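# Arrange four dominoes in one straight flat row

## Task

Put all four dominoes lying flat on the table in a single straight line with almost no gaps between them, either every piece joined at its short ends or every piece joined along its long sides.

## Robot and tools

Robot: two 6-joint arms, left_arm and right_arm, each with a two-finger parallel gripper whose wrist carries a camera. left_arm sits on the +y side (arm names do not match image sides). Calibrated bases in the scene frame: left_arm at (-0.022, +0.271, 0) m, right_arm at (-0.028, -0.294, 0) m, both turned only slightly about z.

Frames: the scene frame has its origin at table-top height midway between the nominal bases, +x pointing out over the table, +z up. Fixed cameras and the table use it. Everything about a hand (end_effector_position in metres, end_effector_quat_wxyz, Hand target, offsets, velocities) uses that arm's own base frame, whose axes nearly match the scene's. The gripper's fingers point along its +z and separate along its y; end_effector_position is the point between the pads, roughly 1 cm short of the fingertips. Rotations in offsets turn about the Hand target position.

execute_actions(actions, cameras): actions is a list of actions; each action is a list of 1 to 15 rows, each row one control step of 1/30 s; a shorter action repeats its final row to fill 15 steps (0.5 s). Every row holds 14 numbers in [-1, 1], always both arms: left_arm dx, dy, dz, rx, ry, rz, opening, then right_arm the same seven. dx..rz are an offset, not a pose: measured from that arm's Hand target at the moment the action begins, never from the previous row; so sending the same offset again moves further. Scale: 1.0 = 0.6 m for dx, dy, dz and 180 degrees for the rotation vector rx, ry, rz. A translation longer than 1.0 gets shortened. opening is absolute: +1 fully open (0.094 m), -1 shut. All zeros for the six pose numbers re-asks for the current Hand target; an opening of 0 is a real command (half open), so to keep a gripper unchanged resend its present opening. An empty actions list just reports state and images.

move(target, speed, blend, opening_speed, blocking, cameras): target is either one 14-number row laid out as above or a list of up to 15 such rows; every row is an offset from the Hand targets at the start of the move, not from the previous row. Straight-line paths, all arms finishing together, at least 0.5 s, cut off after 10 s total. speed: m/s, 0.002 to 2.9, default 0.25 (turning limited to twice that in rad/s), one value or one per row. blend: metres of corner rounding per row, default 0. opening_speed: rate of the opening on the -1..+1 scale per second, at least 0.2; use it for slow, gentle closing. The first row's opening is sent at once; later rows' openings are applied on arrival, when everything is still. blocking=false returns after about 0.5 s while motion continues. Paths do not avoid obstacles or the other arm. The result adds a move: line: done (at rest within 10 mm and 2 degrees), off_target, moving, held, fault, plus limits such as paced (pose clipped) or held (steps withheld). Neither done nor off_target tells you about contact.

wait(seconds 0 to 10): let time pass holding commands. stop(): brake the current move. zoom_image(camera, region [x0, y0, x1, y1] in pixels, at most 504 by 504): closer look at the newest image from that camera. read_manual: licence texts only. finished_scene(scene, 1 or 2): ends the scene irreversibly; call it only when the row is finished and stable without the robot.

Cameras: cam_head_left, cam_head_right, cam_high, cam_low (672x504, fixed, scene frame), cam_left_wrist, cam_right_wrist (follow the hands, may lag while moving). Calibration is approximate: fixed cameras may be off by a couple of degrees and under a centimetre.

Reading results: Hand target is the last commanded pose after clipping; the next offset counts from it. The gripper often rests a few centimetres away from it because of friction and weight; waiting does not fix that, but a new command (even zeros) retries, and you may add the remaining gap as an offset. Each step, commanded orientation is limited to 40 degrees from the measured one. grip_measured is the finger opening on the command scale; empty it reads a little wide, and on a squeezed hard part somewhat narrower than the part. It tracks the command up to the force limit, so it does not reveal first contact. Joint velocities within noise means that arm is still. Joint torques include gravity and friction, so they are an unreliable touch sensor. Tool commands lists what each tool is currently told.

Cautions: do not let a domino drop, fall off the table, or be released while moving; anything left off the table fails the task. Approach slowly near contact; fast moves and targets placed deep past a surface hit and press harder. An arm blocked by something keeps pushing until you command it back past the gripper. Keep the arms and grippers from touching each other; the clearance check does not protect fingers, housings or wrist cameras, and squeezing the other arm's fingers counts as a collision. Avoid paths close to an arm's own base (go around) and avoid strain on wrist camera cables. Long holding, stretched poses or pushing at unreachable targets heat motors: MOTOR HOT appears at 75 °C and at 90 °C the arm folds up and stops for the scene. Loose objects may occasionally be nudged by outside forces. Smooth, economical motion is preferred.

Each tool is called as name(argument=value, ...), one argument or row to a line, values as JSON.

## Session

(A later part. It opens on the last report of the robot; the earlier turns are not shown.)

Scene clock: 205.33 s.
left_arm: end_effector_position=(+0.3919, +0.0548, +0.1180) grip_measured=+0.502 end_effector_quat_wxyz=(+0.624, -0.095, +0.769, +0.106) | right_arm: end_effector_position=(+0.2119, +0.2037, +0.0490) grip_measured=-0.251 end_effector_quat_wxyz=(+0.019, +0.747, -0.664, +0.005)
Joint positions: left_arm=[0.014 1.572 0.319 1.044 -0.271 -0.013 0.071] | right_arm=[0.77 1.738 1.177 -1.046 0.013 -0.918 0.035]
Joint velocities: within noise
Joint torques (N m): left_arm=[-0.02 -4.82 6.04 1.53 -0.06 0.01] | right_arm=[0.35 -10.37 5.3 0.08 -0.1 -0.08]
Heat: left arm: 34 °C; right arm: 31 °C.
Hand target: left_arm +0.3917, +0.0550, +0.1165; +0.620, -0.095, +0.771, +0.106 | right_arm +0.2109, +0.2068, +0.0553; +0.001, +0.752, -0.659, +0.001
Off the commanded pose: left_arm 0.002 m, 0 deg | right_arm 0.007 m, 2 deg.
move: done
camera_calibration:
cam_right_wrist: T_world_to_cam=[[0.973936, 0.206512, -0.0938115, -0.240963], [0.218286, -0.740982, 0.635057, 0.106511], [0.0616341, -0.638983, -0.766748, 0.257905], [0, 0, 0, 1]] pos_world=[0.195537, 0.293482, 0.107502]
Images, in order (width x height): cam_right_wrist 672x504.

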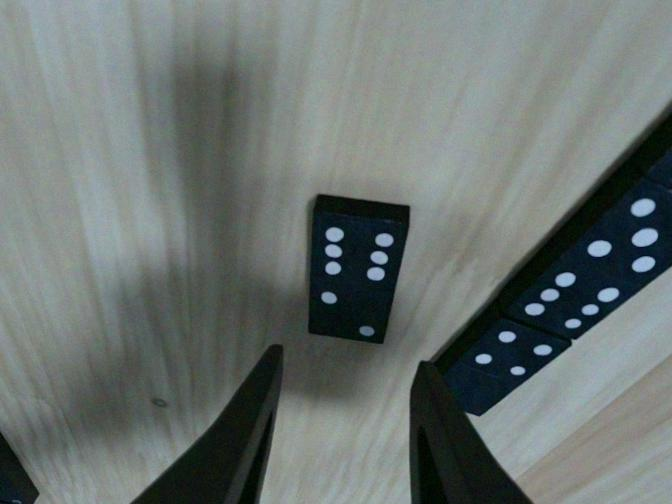

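move(
  target=[0,0,0,0,0,0,0.5,-0.002,0.001,-0.057,0,0,0,-0.22],
  cameras=["cam_right_wrist"],
  speed=0.06,
)

Scene clock: 208.87 s.
left_arm: end_effector_position=(+0.3919, +0.0548, +0.1180) grip_measured=+0.502 end_effector_quat_wxyz=(+0.624, -0.095, +0.769, +0.106) | right_arm: end_effector_position=(+0.2130, +0.2059, +0.0256) grip_measured=-0.221 end_effector_quat_wxyz=(-0.001, +0.748, -0.663, +0.006)
Joint positions: left_arm=[0.014 1.572 0.319 1.044 -0.271 -0.013 0.071] | right_arm=[0.773 1.743 1.084 -0.909 0.013 -0.919 0.037]
Joint velocities: within noise
Joint torques (N m): left_arm=[-0.02 -4.82 6.05 1.53 -0.06 0] | right_arm=[0.49 -6.83 5.31 0.14 -0.11 -0.05]
Heat: left arm: 34 °C; right arm: 31 °C.
Hand target: left_arm +0.3917, +0.0550, +0.1165; +0.620, -0.095, +0.771, +0.106 | right_arm +0.2097, +0.2074, +0.0210; +0.001, +0.752, -0.659, +0.001
Off the commanded pose: left_arm 0.002 m, 0 deg | right_arm 0.006 m, 1 deg.
move: done
camera_calibration:
cam_right_wrist: T_world_to_cam=[[0.975484, 0.211569, -0.0605706, -0.246925], [0.202835, -0.757592, 0.620413, 0.129885], [0.0853727, -0.617489, -0.781933, 0.232224], [0, 0, 0, 1]] pos_world=[0.1947, 0.294037, 0.0860447]
Images, in order (width x height): cam_right_wrist 672x504.

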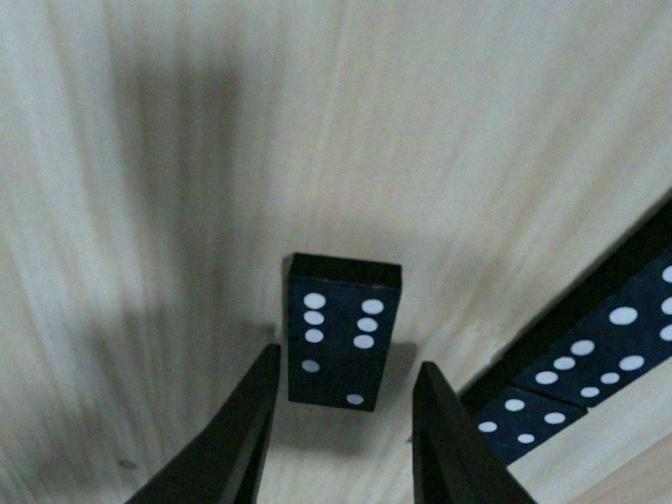

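move(
  target=[0,0,0,0,0,0,0.5,-0.004,0,-0.009,0,0,0,-0.22],
  cameras=[],
  speed=0.05,
)

move(
  target=[0,0,0,0,0,0,0.5,0,0,0,0,0,0,-0.6],
  cameras=["cam_right_wrist"],
  opening_speed=0.3,
)

Scene clock: 211.63 s.
left_arm: end_effector_position=(+0.3919, +0.0548, +0.1180) grip_measured=+0.502 end_effector_quat_wxyz=(+0.624, -0.095, +0.769, +0.106) | right_arm: end_effector_position=(+0.2111, +0.2061, +0.0212) grip_measured=-0.221 end_effector_quat_wxyz=(-0.003, +0.750, -0.661, +0.007)
Joint positions: left_arm=[0.014 1.572 0.319 1.044 -0.271 -0.013 0.071] | right_arm=[0.778 1.743 1.065 -0.886 0.013 -0.919 0.037]
Joint velocities: within noise
Joint torques (N m): left_arm=[-0.03 -4.82 6.04 1.53 -0.07 0] | right_arm=[0.36 -6.48 5.22 0.19 -0.13 0]
Heat: left arm: 34 °C; right arm: 31 °C.
Hand target: left_arm +0.3917, +0.0550, +0.1165; +0.620, -0.095, +0.771, +0.106 | right_arm +0.2072, +0.2074, +0.0156; +0.001, +0.752, -0.659, +0.001
Off the commanded pose: left_arm 0.002 m, 0 deg | right_arm 0.007 m, 1 deg.
move: done
No camera images: "cameras" was empty.

Scene clock: 213.10 s.
left_arm: end_effector_position=(+0.3919, +0.0548, +0.1180) grip_measured=+0.502 end_effector_quat_wxyz=(+0.624, -0.095, +0.769, +0.106) | right_arm: end_effector_position=(+0.2112, +0.2062, +0.0212) grip_measured=-0.511 end_effector_quat_wxyz=(-0.003, +0.750, -0.661, +0.007)
Joint positions: left_arm=[0.014 1.572 0.319 1.044 -0.271 -0.013 0.071] | right_arm=[0.778 1.743 1.065 -0.886 0.013 -0.919 0.023]
Joint velocities: within noise
Joint torques (N m): left_arm=[-0.02 -4.82 6.05 1.53 -0.07 0] | right_arm=[0.49 -6.57 5.18 0.13 -0.14 0.01]
Heat: left arm: 34 °C; right arm: 31 °C.
Hand target: left_arm +0.3917, +0.0550, +0.1165; +0.620, -0.095, +0.771, +0.106 | right_arm +0.2072, +0.2074, +0.0156; +0.001, +0.752, -0.659, +0.001
Off the commanded pose: left_arm 0.002 m, 0 deg | right_arm 0.007 m, 1 deg.
move: done
camera_calibration:
cam_right_wrist: T_world_to_cam=[[0.974575, 0.216575, -0.0574435, -0.246412], [0.204976, -0.758212, 0.61895, 0.132874], [0.0904946, -0.614988, -0.783327, 0.227538], [0, 0, 0, 1]] pos_world=[0.19232, 0.294046, 0.0818393]
Images, in order (width x height): cam_right_wrist 672x504.

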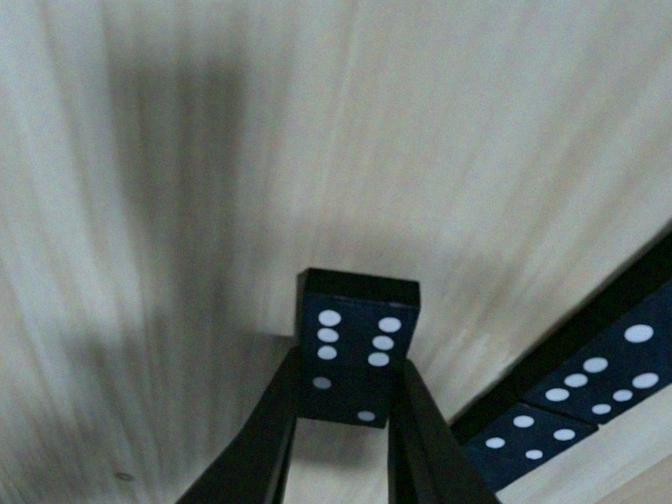

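move(
  target=[
    [0,0,0,0,0,0,0.5,0,0,0.1,0,0,0,-0.6],
    [0,0,0,0,0,0,0.5,0.074,-0.139,0.092,0,0,-0.088,-0.6],
  ],
  cameras=["cam_right_wrist"],
  speed=0.1,
)

Scene clock: 218.57 s.
left_arm: end_effector_position=(+0.3919, +0.0548, +0.1180) grip_measured=+0.502 end_effector_quat_wxyz=(+0.624, -0.095, +0.769, +0.106) | right_arm: end_effector_position=(+0.2547, +0.1240, +0.0659) grip_measured=-0.513 end_effector_quat_wxyz=(-0.010, -0.651, +0.759, -0.003)
Joint positions: left_arm=[0.014 1.572 0.319 1.044 -0.271 -0.013 0.071] | right_arm=[0.457 1.663 1.162 -1.088 0.011 -0.96 0.023]
Joint velocities: within noise
Joint torques (N m): left_arm=[-0.02 -4.82 6.05 1.53 -0.07 0] | right_arm=[-0.2 -9.42 5.44 -0.03 -0.11 -0.1]
Heat: left arm: 34 °C; right arm: 31 °C.
Hand target: left_arm +0.3917, +0.0550, +0.1165; +0.620, -0.095, +0.771, +0.106 | right_arm +0.2517, +0.1240, +0.0708; -0.001, -0.654, +0.756, +0.000
Off the commanded pose: left_arm 0.002 m, 0 deg | right_arm 0.006 m, 1 deg.
move: done
camera_calibration:
cam_right_wrist: T_world_to_cam=[[0.994845, -0.0619638, -0.0802751, -0.23755], [0.00208466, -0.778941, 0.627094, 0.0877068], [-0.101387, -0.624029, -0.774796, 0.257539], [0, 0, 0, 1]] pos_world=[0.262253, 0.214311, 0.12547]
Images, in order (width x height): cam_right_wrist 672x504.

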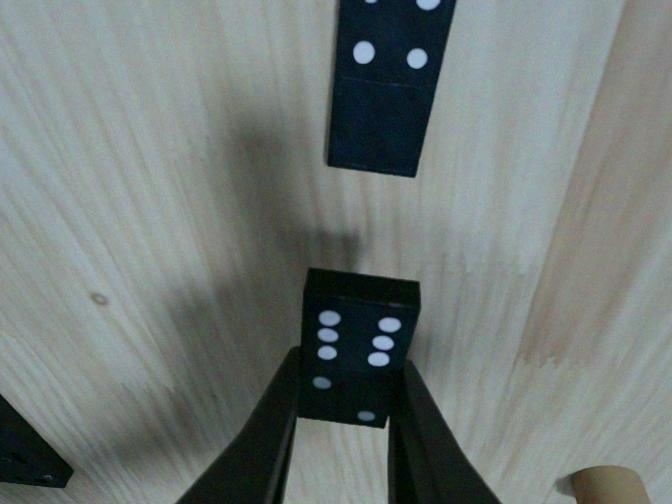

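move(
  target=[0,0,0,0,0,0,0.5,0.004,0.0025,-0.065,0,0,0.002,-0.6],
  cameras=["cam_right_wrist"],
  speed=0.06,
)

Scene clock: 223.40 s.
left_arm: end_effector_position=(+0.3919, +0.0548, +0.1180) grip_measured=+0.502 end_effector_quat_wxyz=(+0.624, -0.095, +0.769, +0.106) | right_arm: end_effector_position=(+0.2554, +0.1244, +0.0355) grip_measured=-0.513 end_effector_quat_wxyz=(-0.001, -0.653, +0.758, -0.005)
Joint positions: left_arm=[0.014 1.572 0.319 1.044 -0.271 -0.013 0.071] | right_arm=[0.457 1.687 1.062 -0.945 0.011 -0.966 0.023]
Joint velocities: within noise
Joint torques (N m): left_arm=[-0.03 -4.82 6.05 1.53 -0.06 0] | right_arm=[-0.06 -6.43 5.49 0.12 -0.12 -0.13]
Heat: left arm: 34 °C; right arm: 30 °C.
Hand target: left_arm +0.3917, +0.0550, +0.1165; +0.620, -0.095, +0.771, +0.106 | right_arm +0.2541, +0.1254, +0.0318; -0.001, -0.657, +0.754, +0.000
Off the commanded pose: left_arm 0.002 m, 0 deg | right_arm 0.004 m, 1 deg.
move: done
camera_calibration:
cam_right_wrist: T_world_to_cam=[[0.996414, -0.0551949, -0.0641363, -0.242588], [-0.00348625, -0.7841, 0.620625, 0.10934], [-0.0845446, -0.618176, -0.78148, 0.229518], [0, 0, 0, 1]] pos_world=[0.261504, 0.214227, 0.0959455]
Images, in order (width x height): cam_right_wrist 672x504.

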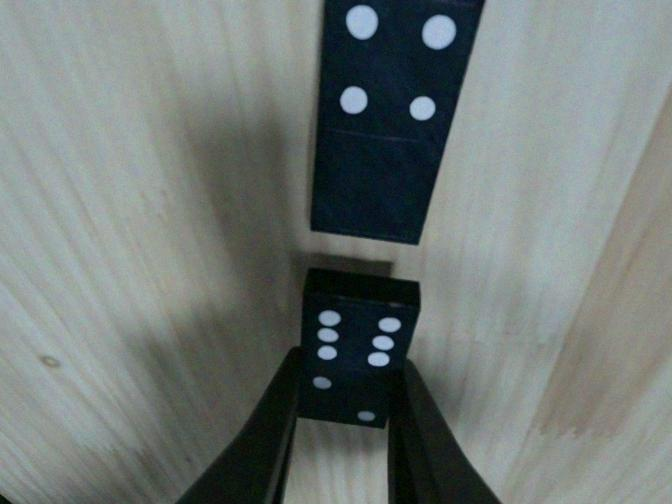

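move(
  target=[0,0,0,0,0,0,0.5,-0.001,0,-0.0235,0,0,0,-0.6],
  cameras=["cam_right_wrist"],
  speed=0.05,
)

Scene clock: 227.30 s.
left_arm: end_effector_position=(+0.3919, +0.0548, +0.1180) grip_measured=+0.502 end_effector_quat_wxyz=(+0.624, -0.095, +0.769, +0.106) | right_arm: end_effector_position=(+0.2556, +0.1245, +0.0220) grip_measured=-0.513 end_effector_quat_wxyz=(+0.000, -0.653, +0.758, -0.006)
Joint positions: left_arm=[0.014 1.572 0.319 1.044 -0.271 -0.013 0.071] | right_arm=[0.457 1.706 1.025 -0.887 0.011 -0.966 0.023]
Joint velocities: within noise
Joint torques (N m): left_arm=[-0.03 -4.82 6.05 1.53 -0.07 0.01] | right_arm=[-0.05 -6.37 5.29 0.15 -0.11 -0.09]
Heat: left arm: 35 °C; right arm: 30 °C.
Hand target: left_arm +0.3917, +0.0550, +0.1165; +0.620, -0.095, +0.771, +0.106 | right_arm +0.2535, +0.1254, +0.0177; -0.001, -0.657, +0.754, +0.000
Off the commanded pose: left_arm 0.002 m, 0 deg | right_arm 0.005 m, 1 deg.
move: done
camera_calibration:
cam_right_wrist: T_world_to_cam=[[0.996557, -0.0552028, -0.061868, -0.243575], [-0.0050069, -0.784859, 0.619654, 0.118301], [-0.0827643, -0.617211, -0.782433, 0.218443], [0, 0, 0, 1]] pos_world=[0.261408, 0.214229, 0.0825418]
Images, in order (width x height): cam_right_wrist 672x504.

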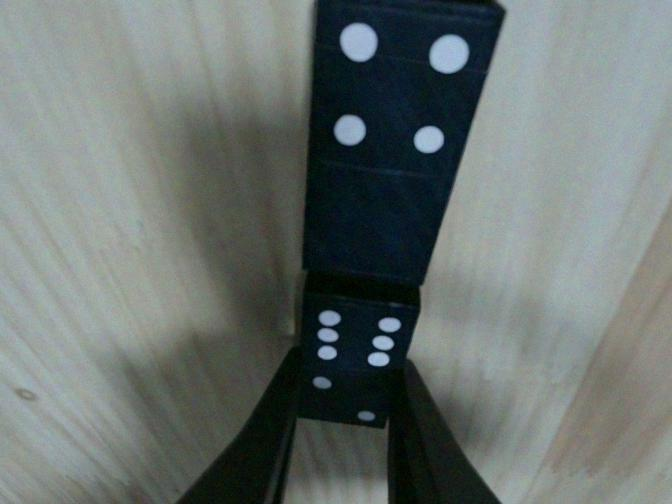

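move(
  target=[0,0,0,0,0,0,0.5,0.004,0.012,0.008,0,0,0,-0.6],
  cameras=["cam_right_wrist"],
  speed=0.03,
)

Scene clock: 229.60 s.
left_arm: end_effector_position=(+0.3919, +0.0548, +0.1180) grip_measured=+0.502 end_effector_quat_wxyz=(+0.624, -0.095, +0.769, +0.106) | right_arm: end_effector_position=(+0.2538, +0.1272, +0.0208) grip_measured=-0.513 end_effector_quat_wxyz=(-0.002, -0.657, +0.754, -0.006)
Joint positions: left_arm=[0.014 1.572 0.319 1.044 -0.271 -0.013 0.071] | right_arm=[0.469 1.711 1.025 -0.887 0.012 -0.965 0.023]
Joint velocities: within noise
Joint torques (N m): left_arm=[-0.02 -4.82 6.04 1.53 -0.07 0] | right_arm=[0.65 -5.9 7.92 -0.09 -0.08 0.1]
Heat: left arm: 35 °C; right arm: 30 °C.
Hand target: left_arm +0.3917, +0.0550, +0.1165; +0.620, -0.095, +0.771, +0.106 | right_arm +0.2558, +0.1326, +0.0225; -0.001, -0.657, +0.754, -0.001
Off the commanded pose: left_arm 0.002 m, 0 deg | right_arm 0.006 m, 1 deg.
move: done
camera_calibration:
cam_right_wrist: T_world_to_cam=[[0.996924, -0.0439647, -0.0648825, -0.243231], [0.00594477, -0.783045, 0.621937, 0.118149], [-0.0781492, -0.62041, -0.780375, 0.218245], [0, 0, 0, 1]] pos_world=[0.258836, 0.217224, 0.0810504]
Images, in order (width x height): cam_right_wrist 672x504.

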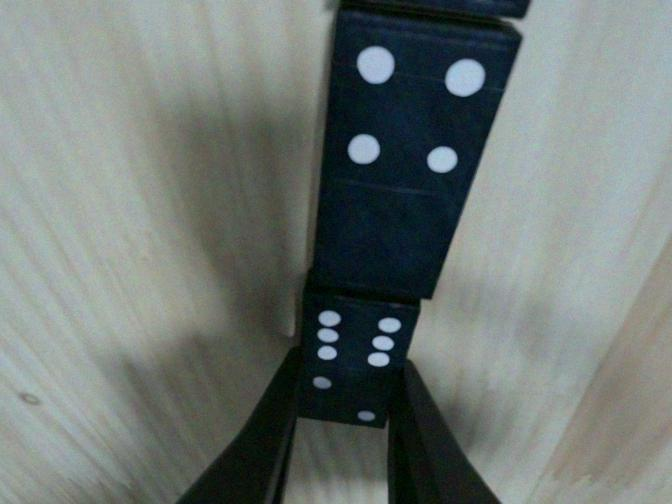

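move(
  target=[0,0,0,0,0,0,0.5,0.006,0.002,0.001,0,0,0,-0.6],
  cameras=["cam_right_wrist"],
  speed=0.03,
)

Scene clock: 231.97 s.
left_arm: end_effector_position=(+0.3919, +0.0548, +0.1180) grip_measured=+0.502 end_effector_quat_wxyz=(+0.624, -0.095, +0.769, +0.106) | right_arm: end_effector_position=(+0.2541, +0.1274, +0.0208) grip_measured=-0.513 end_effector_quat_wxyz=(-0.007, -0.657, +0.754, -0.005)
Joint positions: left_arm=[0.014 1.572 0.319 1.044 -0.271 -0.013 0.071] | right_arm=[0.469 1.72 1.036 -0.897 0.012 -0.965 0.023]
Joint velocities: within noise
Joint torques (N m): left_arm=[-0.03 -4.81 6.05 1.53 -0.07 0.01] | right_arm=[0.55 -5.75 8.55 -0.04 -0.11 0.06]
Heat: left arm: 35 °C; right arm: 31 °C.
Hand target: left_arm +0.3917, +0.0550, +0.1165; +0.620, -0.095, +0.771, +0.106 | right_arm +0.2596, +0.1339, +0.0231; -0.001, -0.657, +0.754, -0.001
Off the commanded pose: left_arm 0.002 m, 0 deg | right_arm 0.009 m, 1 deg.
move: done
camera_calibration:
cam_right_wrist: T_world_to_cam=[[0.99634, -0.0446813, -0.0728661, -0.243168], [0.0107156, -0.780469, 0.625102, 0.116637], [-0.0848001, -0.623595, -0.777134, 0.220414], [0, 0, 0, 1]] pos_world=[0.259719, 0.217615, 0.0806625]
Images, in order (width x height): cam_right_wrist 672x504.

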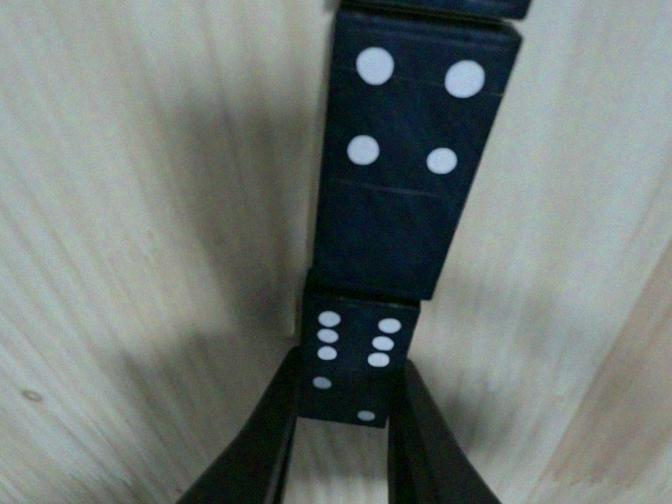

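move(
  target=[0,0,0,0,0,0,0.5,0.003,0.003,0.004,0,0,0,-0.6],
  cameras=["cam_right_wrist"],
  speed=0.03,
)

Scene clock: 234.77 s.
left_arm: end_effector_position=(+0.3919, +0.0548, +0.1180) grip_measured=+0.502 end_effector_quat_wxyz=(+0.624, -0.095, +0.769, +0.106) | right_arm: end_effector_position=(+0.2557, +0.1282, +0.0211) grip_measured=-0.513 end_effector_quat_wxyz=(-0.008, -0.657, +0.754, -0.004)
Joint positions: left_arm=[0.014 1.572 0.319 1.044 -0.271 -0.013 0.071] | right_arm=[0.469 1.729 1.048 -0.903 0.012 -0.965 0.023]
Joint velocities: within noise
Joint torques (N m): left_arm=[-0.03 -4.82 6.04 1.53 -0.07 0] | right_arm=[0.66 -6.08 8.91 -0.08 -0.13 0.09]
Heat: left arm: 35 °C; right arm: 31 °C.
Hand target: left_arm +0.3917, +0.0550, +0.1165; +0.620, -0.095, +0.771, +0.106 | right_arm +0.2613, +0.1357, +0.0256; -0.001, -0.657, +0.754, -0.001
Off the commanded pose: left_arm 0.002 m, 0 deg | right_arm 0.010 m, 1 deg.
move: done
camera_calibration:
cam_right_wrist: T_world_to_cam=[[0.996141, -0.0447482, -0.0755047, -0.244628], [0.0124416, -0.779588, 0.626169, 0.116523], [-0.0868825, -0.624692, -0.776023, 0.221901], [0, 0, 0, 1]] pos_world=[0.261514, 0.218513, 0.0807667]
Images, in order (width x height): cam_right_wrist 672x504.

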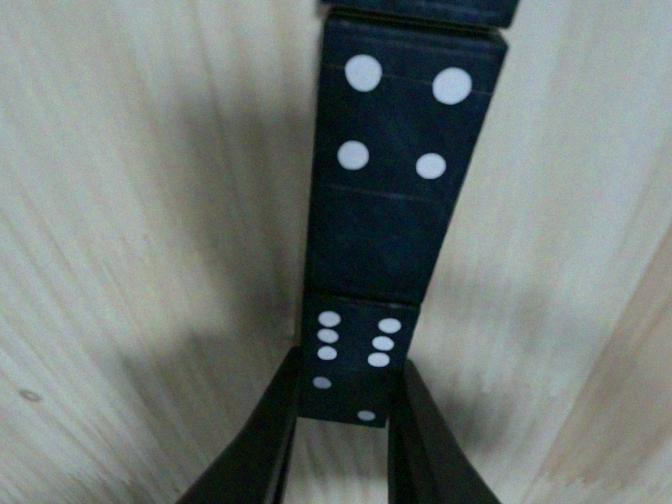

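move(
  target=[0,0,0,0,0,0,0.5,0.0007,0.003,0,0,0,0,-0.6],
  cameras=["cam_right_wrist"],
  speed=0.03,
)

move(
  target=[0,0,0,0,0,0,0.5,-0.005,-0.010,0,0,0,0,-0.3],
  cameras=[],
  opening_speed=0.2,
)

move(
  target=[
    [0,0,0,0,0,0,0.5,0,0,0.1,0,0,0,-0.25],
    [0,0,0,0,0,0,0.5,0,0.1,0.28,0,0,0,-0.25],
  ],
  cameras=["cam_right_wrist","cam_low","cam_high"],
  speed=0.1,
)

zoom_image(
  camera="cam_right_wrist",
  region=[200, 0, 536, 336],
)

zoom_image(
  camera="cam_low",
  region=[320, 190, 500, 260],
)

Scene clock: 238.60 s.
left_arm: end_effector_position=(+0.3919, +0.0548, +0.1180) grip_measured=+0.502 end_effector_quat_wxyz=(+0.624, -0.095, +0.769, +0.106) | right_arm: end_effector_position=(+0.2559, +0.1303, +0.0212) grip_measured=-0.513 end_effector_quat_wxyz=(-0.008, -0.657, +0.753, -0.004)
Joint positions: left_arm=[0.014 1.572 0.319 1.044 -0.271 -0.013 0.071] | right_arm=[0.475 1.733 1.053 -0.905 0.012 -0.96 0.023]
Joint velocities: within noise
Joint torques (N m): left_arm=[-0.03 -4.82 6.05 1.53 -0.07 0] | right_arm=[0.51 -6.24 8.79 -0.09 -0.12 0.11]
Heat: left arm: 35 °C; right arm: 31 °C.
Hand target: left_arm +0.3917, +0.0550, +0.1165; +0.620, -0.095, +0.771, +0.106 | right_arm +0.2618, +0.1375, +0.0256; -0.001, -0.657, +0.754, -0.001
Off the commanded pose: left_arm 0.002 m, 0 deg | right_arm 0.010 m, 1 deg.
move: done
camera_calibration:
cam_right_wrist: T_world_to_cam=[[0.996171, -0.0435941, -0.0757795, -0.24487], [0.0135286, -0.779492, 0.626265, 0.117782], [-0.086371, -0.624893, -0.775918, 0.223202], [0, 0, 0, 1]] pos_world=[0.261617, 0.220613, 0.0808671]
Images, in order (width x height): cam_right_wrist 672x504.

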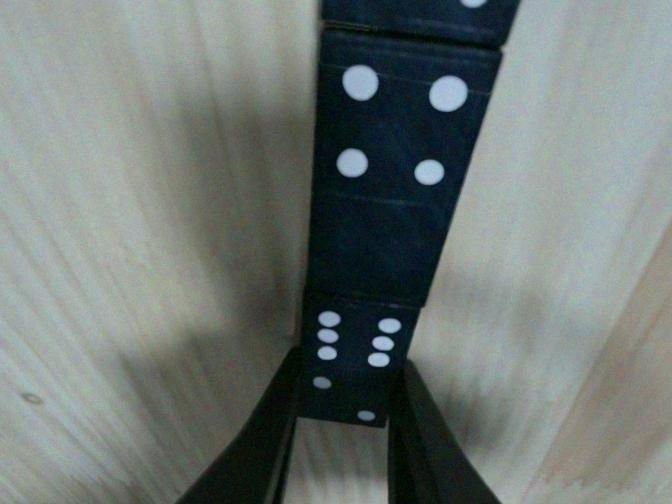

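Scene clock: 240.30 s.
left_arm: end_effector_position=(+0.3919, +0.0548, +0.1180) grip_measured=+0.502 end_effector_quat_wxyz=(+0.624, -0.095, +0.769, +0.106) | right_arm: end_effector_position=(+0.2563, +0.1295, +0.0212) grip_measured=-0.301 end_effector_quat_wxyz=(-0.008, -0.656, +0.754, -0.004)
Joint positions: left_arm=[0.014 1.572 0.319 1.044 -0.271 -0.013 0.071] | right_arm=[0.472 1.733 1.053 -0.905 0.012 -0.96 0.033]
Joint velocities: within noise
Joint torques (N m): left_arm=[-0.03 -4.81 6.04 1.53 -0.07 0.01] | right_arm=[-0.44 -7.72 6.9 -0.06 -0.12 -0.04]
Heat: left arm: 35 °C; right arm: 32 °C.
Hand target: left_arm +0.3917, +0.0550, +0.1165; +0.620, -0.095, +0.771, +0.106 | right_arm +0.2588, +0.1314, +0.0256; -0.001, -0.657, +0.754, -0.001
Off the commanded pose: left_arm 0.002 m, 0 deg | right_arm 0.005 m, 1 deg.
move: done
No camera images: "cameras" was empty.

Scene clock: 242.83 s.
left_arm: end_effector_position=(+0.3919, +0.0548, +0.1180) grip_measured=+0.502 end_effector_quat_wxyz=(+0.624, -0.095, +0.769, +0.106) | right_arm: end_effector_position=(+0.2578, +0.1872, +0.1853) grip_measured=-0.251 end_effector_quat_wxyz=(+0.007, -0.659, +0.752, -0.006)
Joint positions: left_arm=[0.014 1.572 0.319 1.044 -0.271 -0.013 0.071] | right_arm=[0.632 1.76 1.751 -1.547 0.012 -0.807 0.035]
Joint velocities: within noise
Joint torques (N m): left_arm=[-0.02 -4.82 6.05 1.53 -0.07 0] | right_arm=[0.29 -7.79 9.44 -0.07 -0.13 0.1]
Heat: left arm: 35 °C; right arm: 32 °C.
Hand target: left_arm +0.3917, +0.0550, +0.1165; +0.620, -0.095, +0.771, +0.106 | right_arm +0.2587, +0.1915, +0.1936; -0.001, -0.657, +0.754, +0.000
Off the commanded pose: left_arm 0.002 m, 0 deg | right_arm 0.009 m, 1 deg.
joint sent to its limit (right arm) — joint 4 (wrist pitch), lower limit. The joint targets still meet the commanded pose.
move: done
camera_calibration:
cam_right_wrist: T_world_to_cam=[[0.997955, -0.0387198, -0.0508495, -0.237696], [0.000600445, -0.789888, 0.613251, 0.0670443], [-0.0639104, -0.612027, -0.78825, 0.380362], [0, 0, 0, 1]] pos_world=[0.261479, 0.276546, 0.246618]
Images, in order (width x height): cam_high 672x504, cam_low 672x504, cam_right_wrist 672x504.

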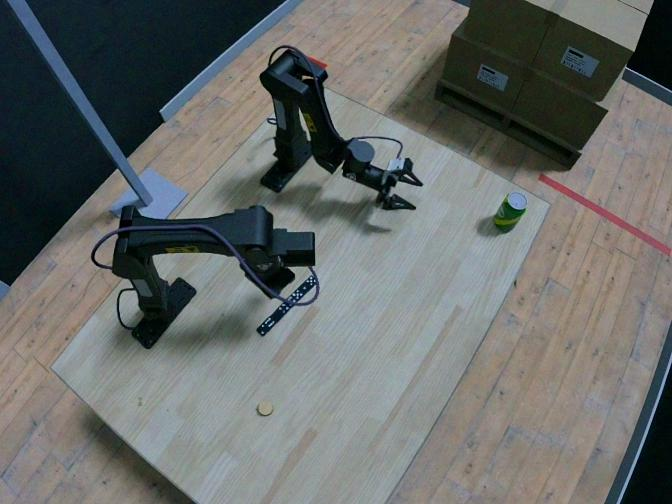

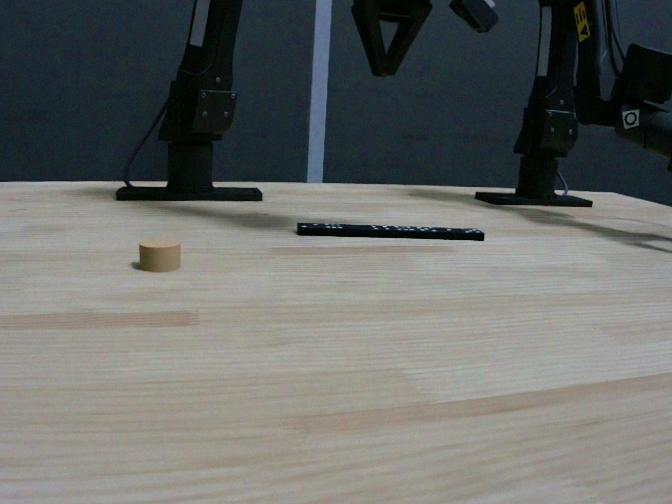

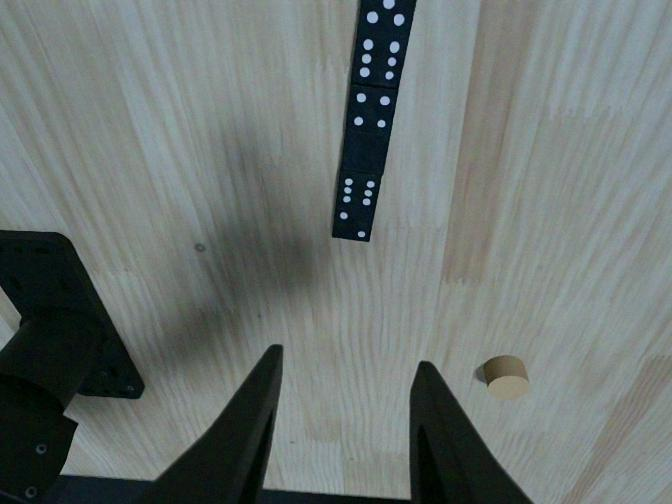

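Scaled by 1.500 from the camera's 672x504 image, which has a finer 960x720 frame.

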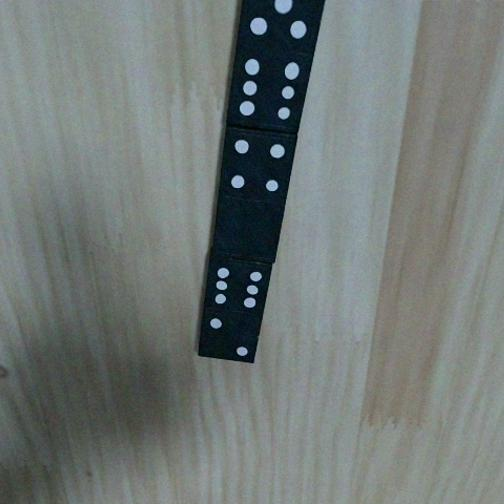

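Scaled by 2.800 from the camera's 672x504 image, which has a finer 960x720 frame.

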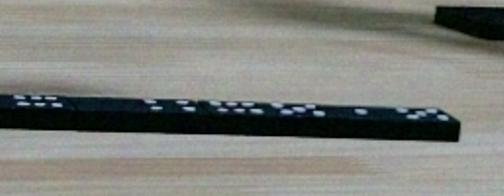

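Straight, all four touching.

finished_scene(
  scene=2,
)

The scene is finished: the task was done.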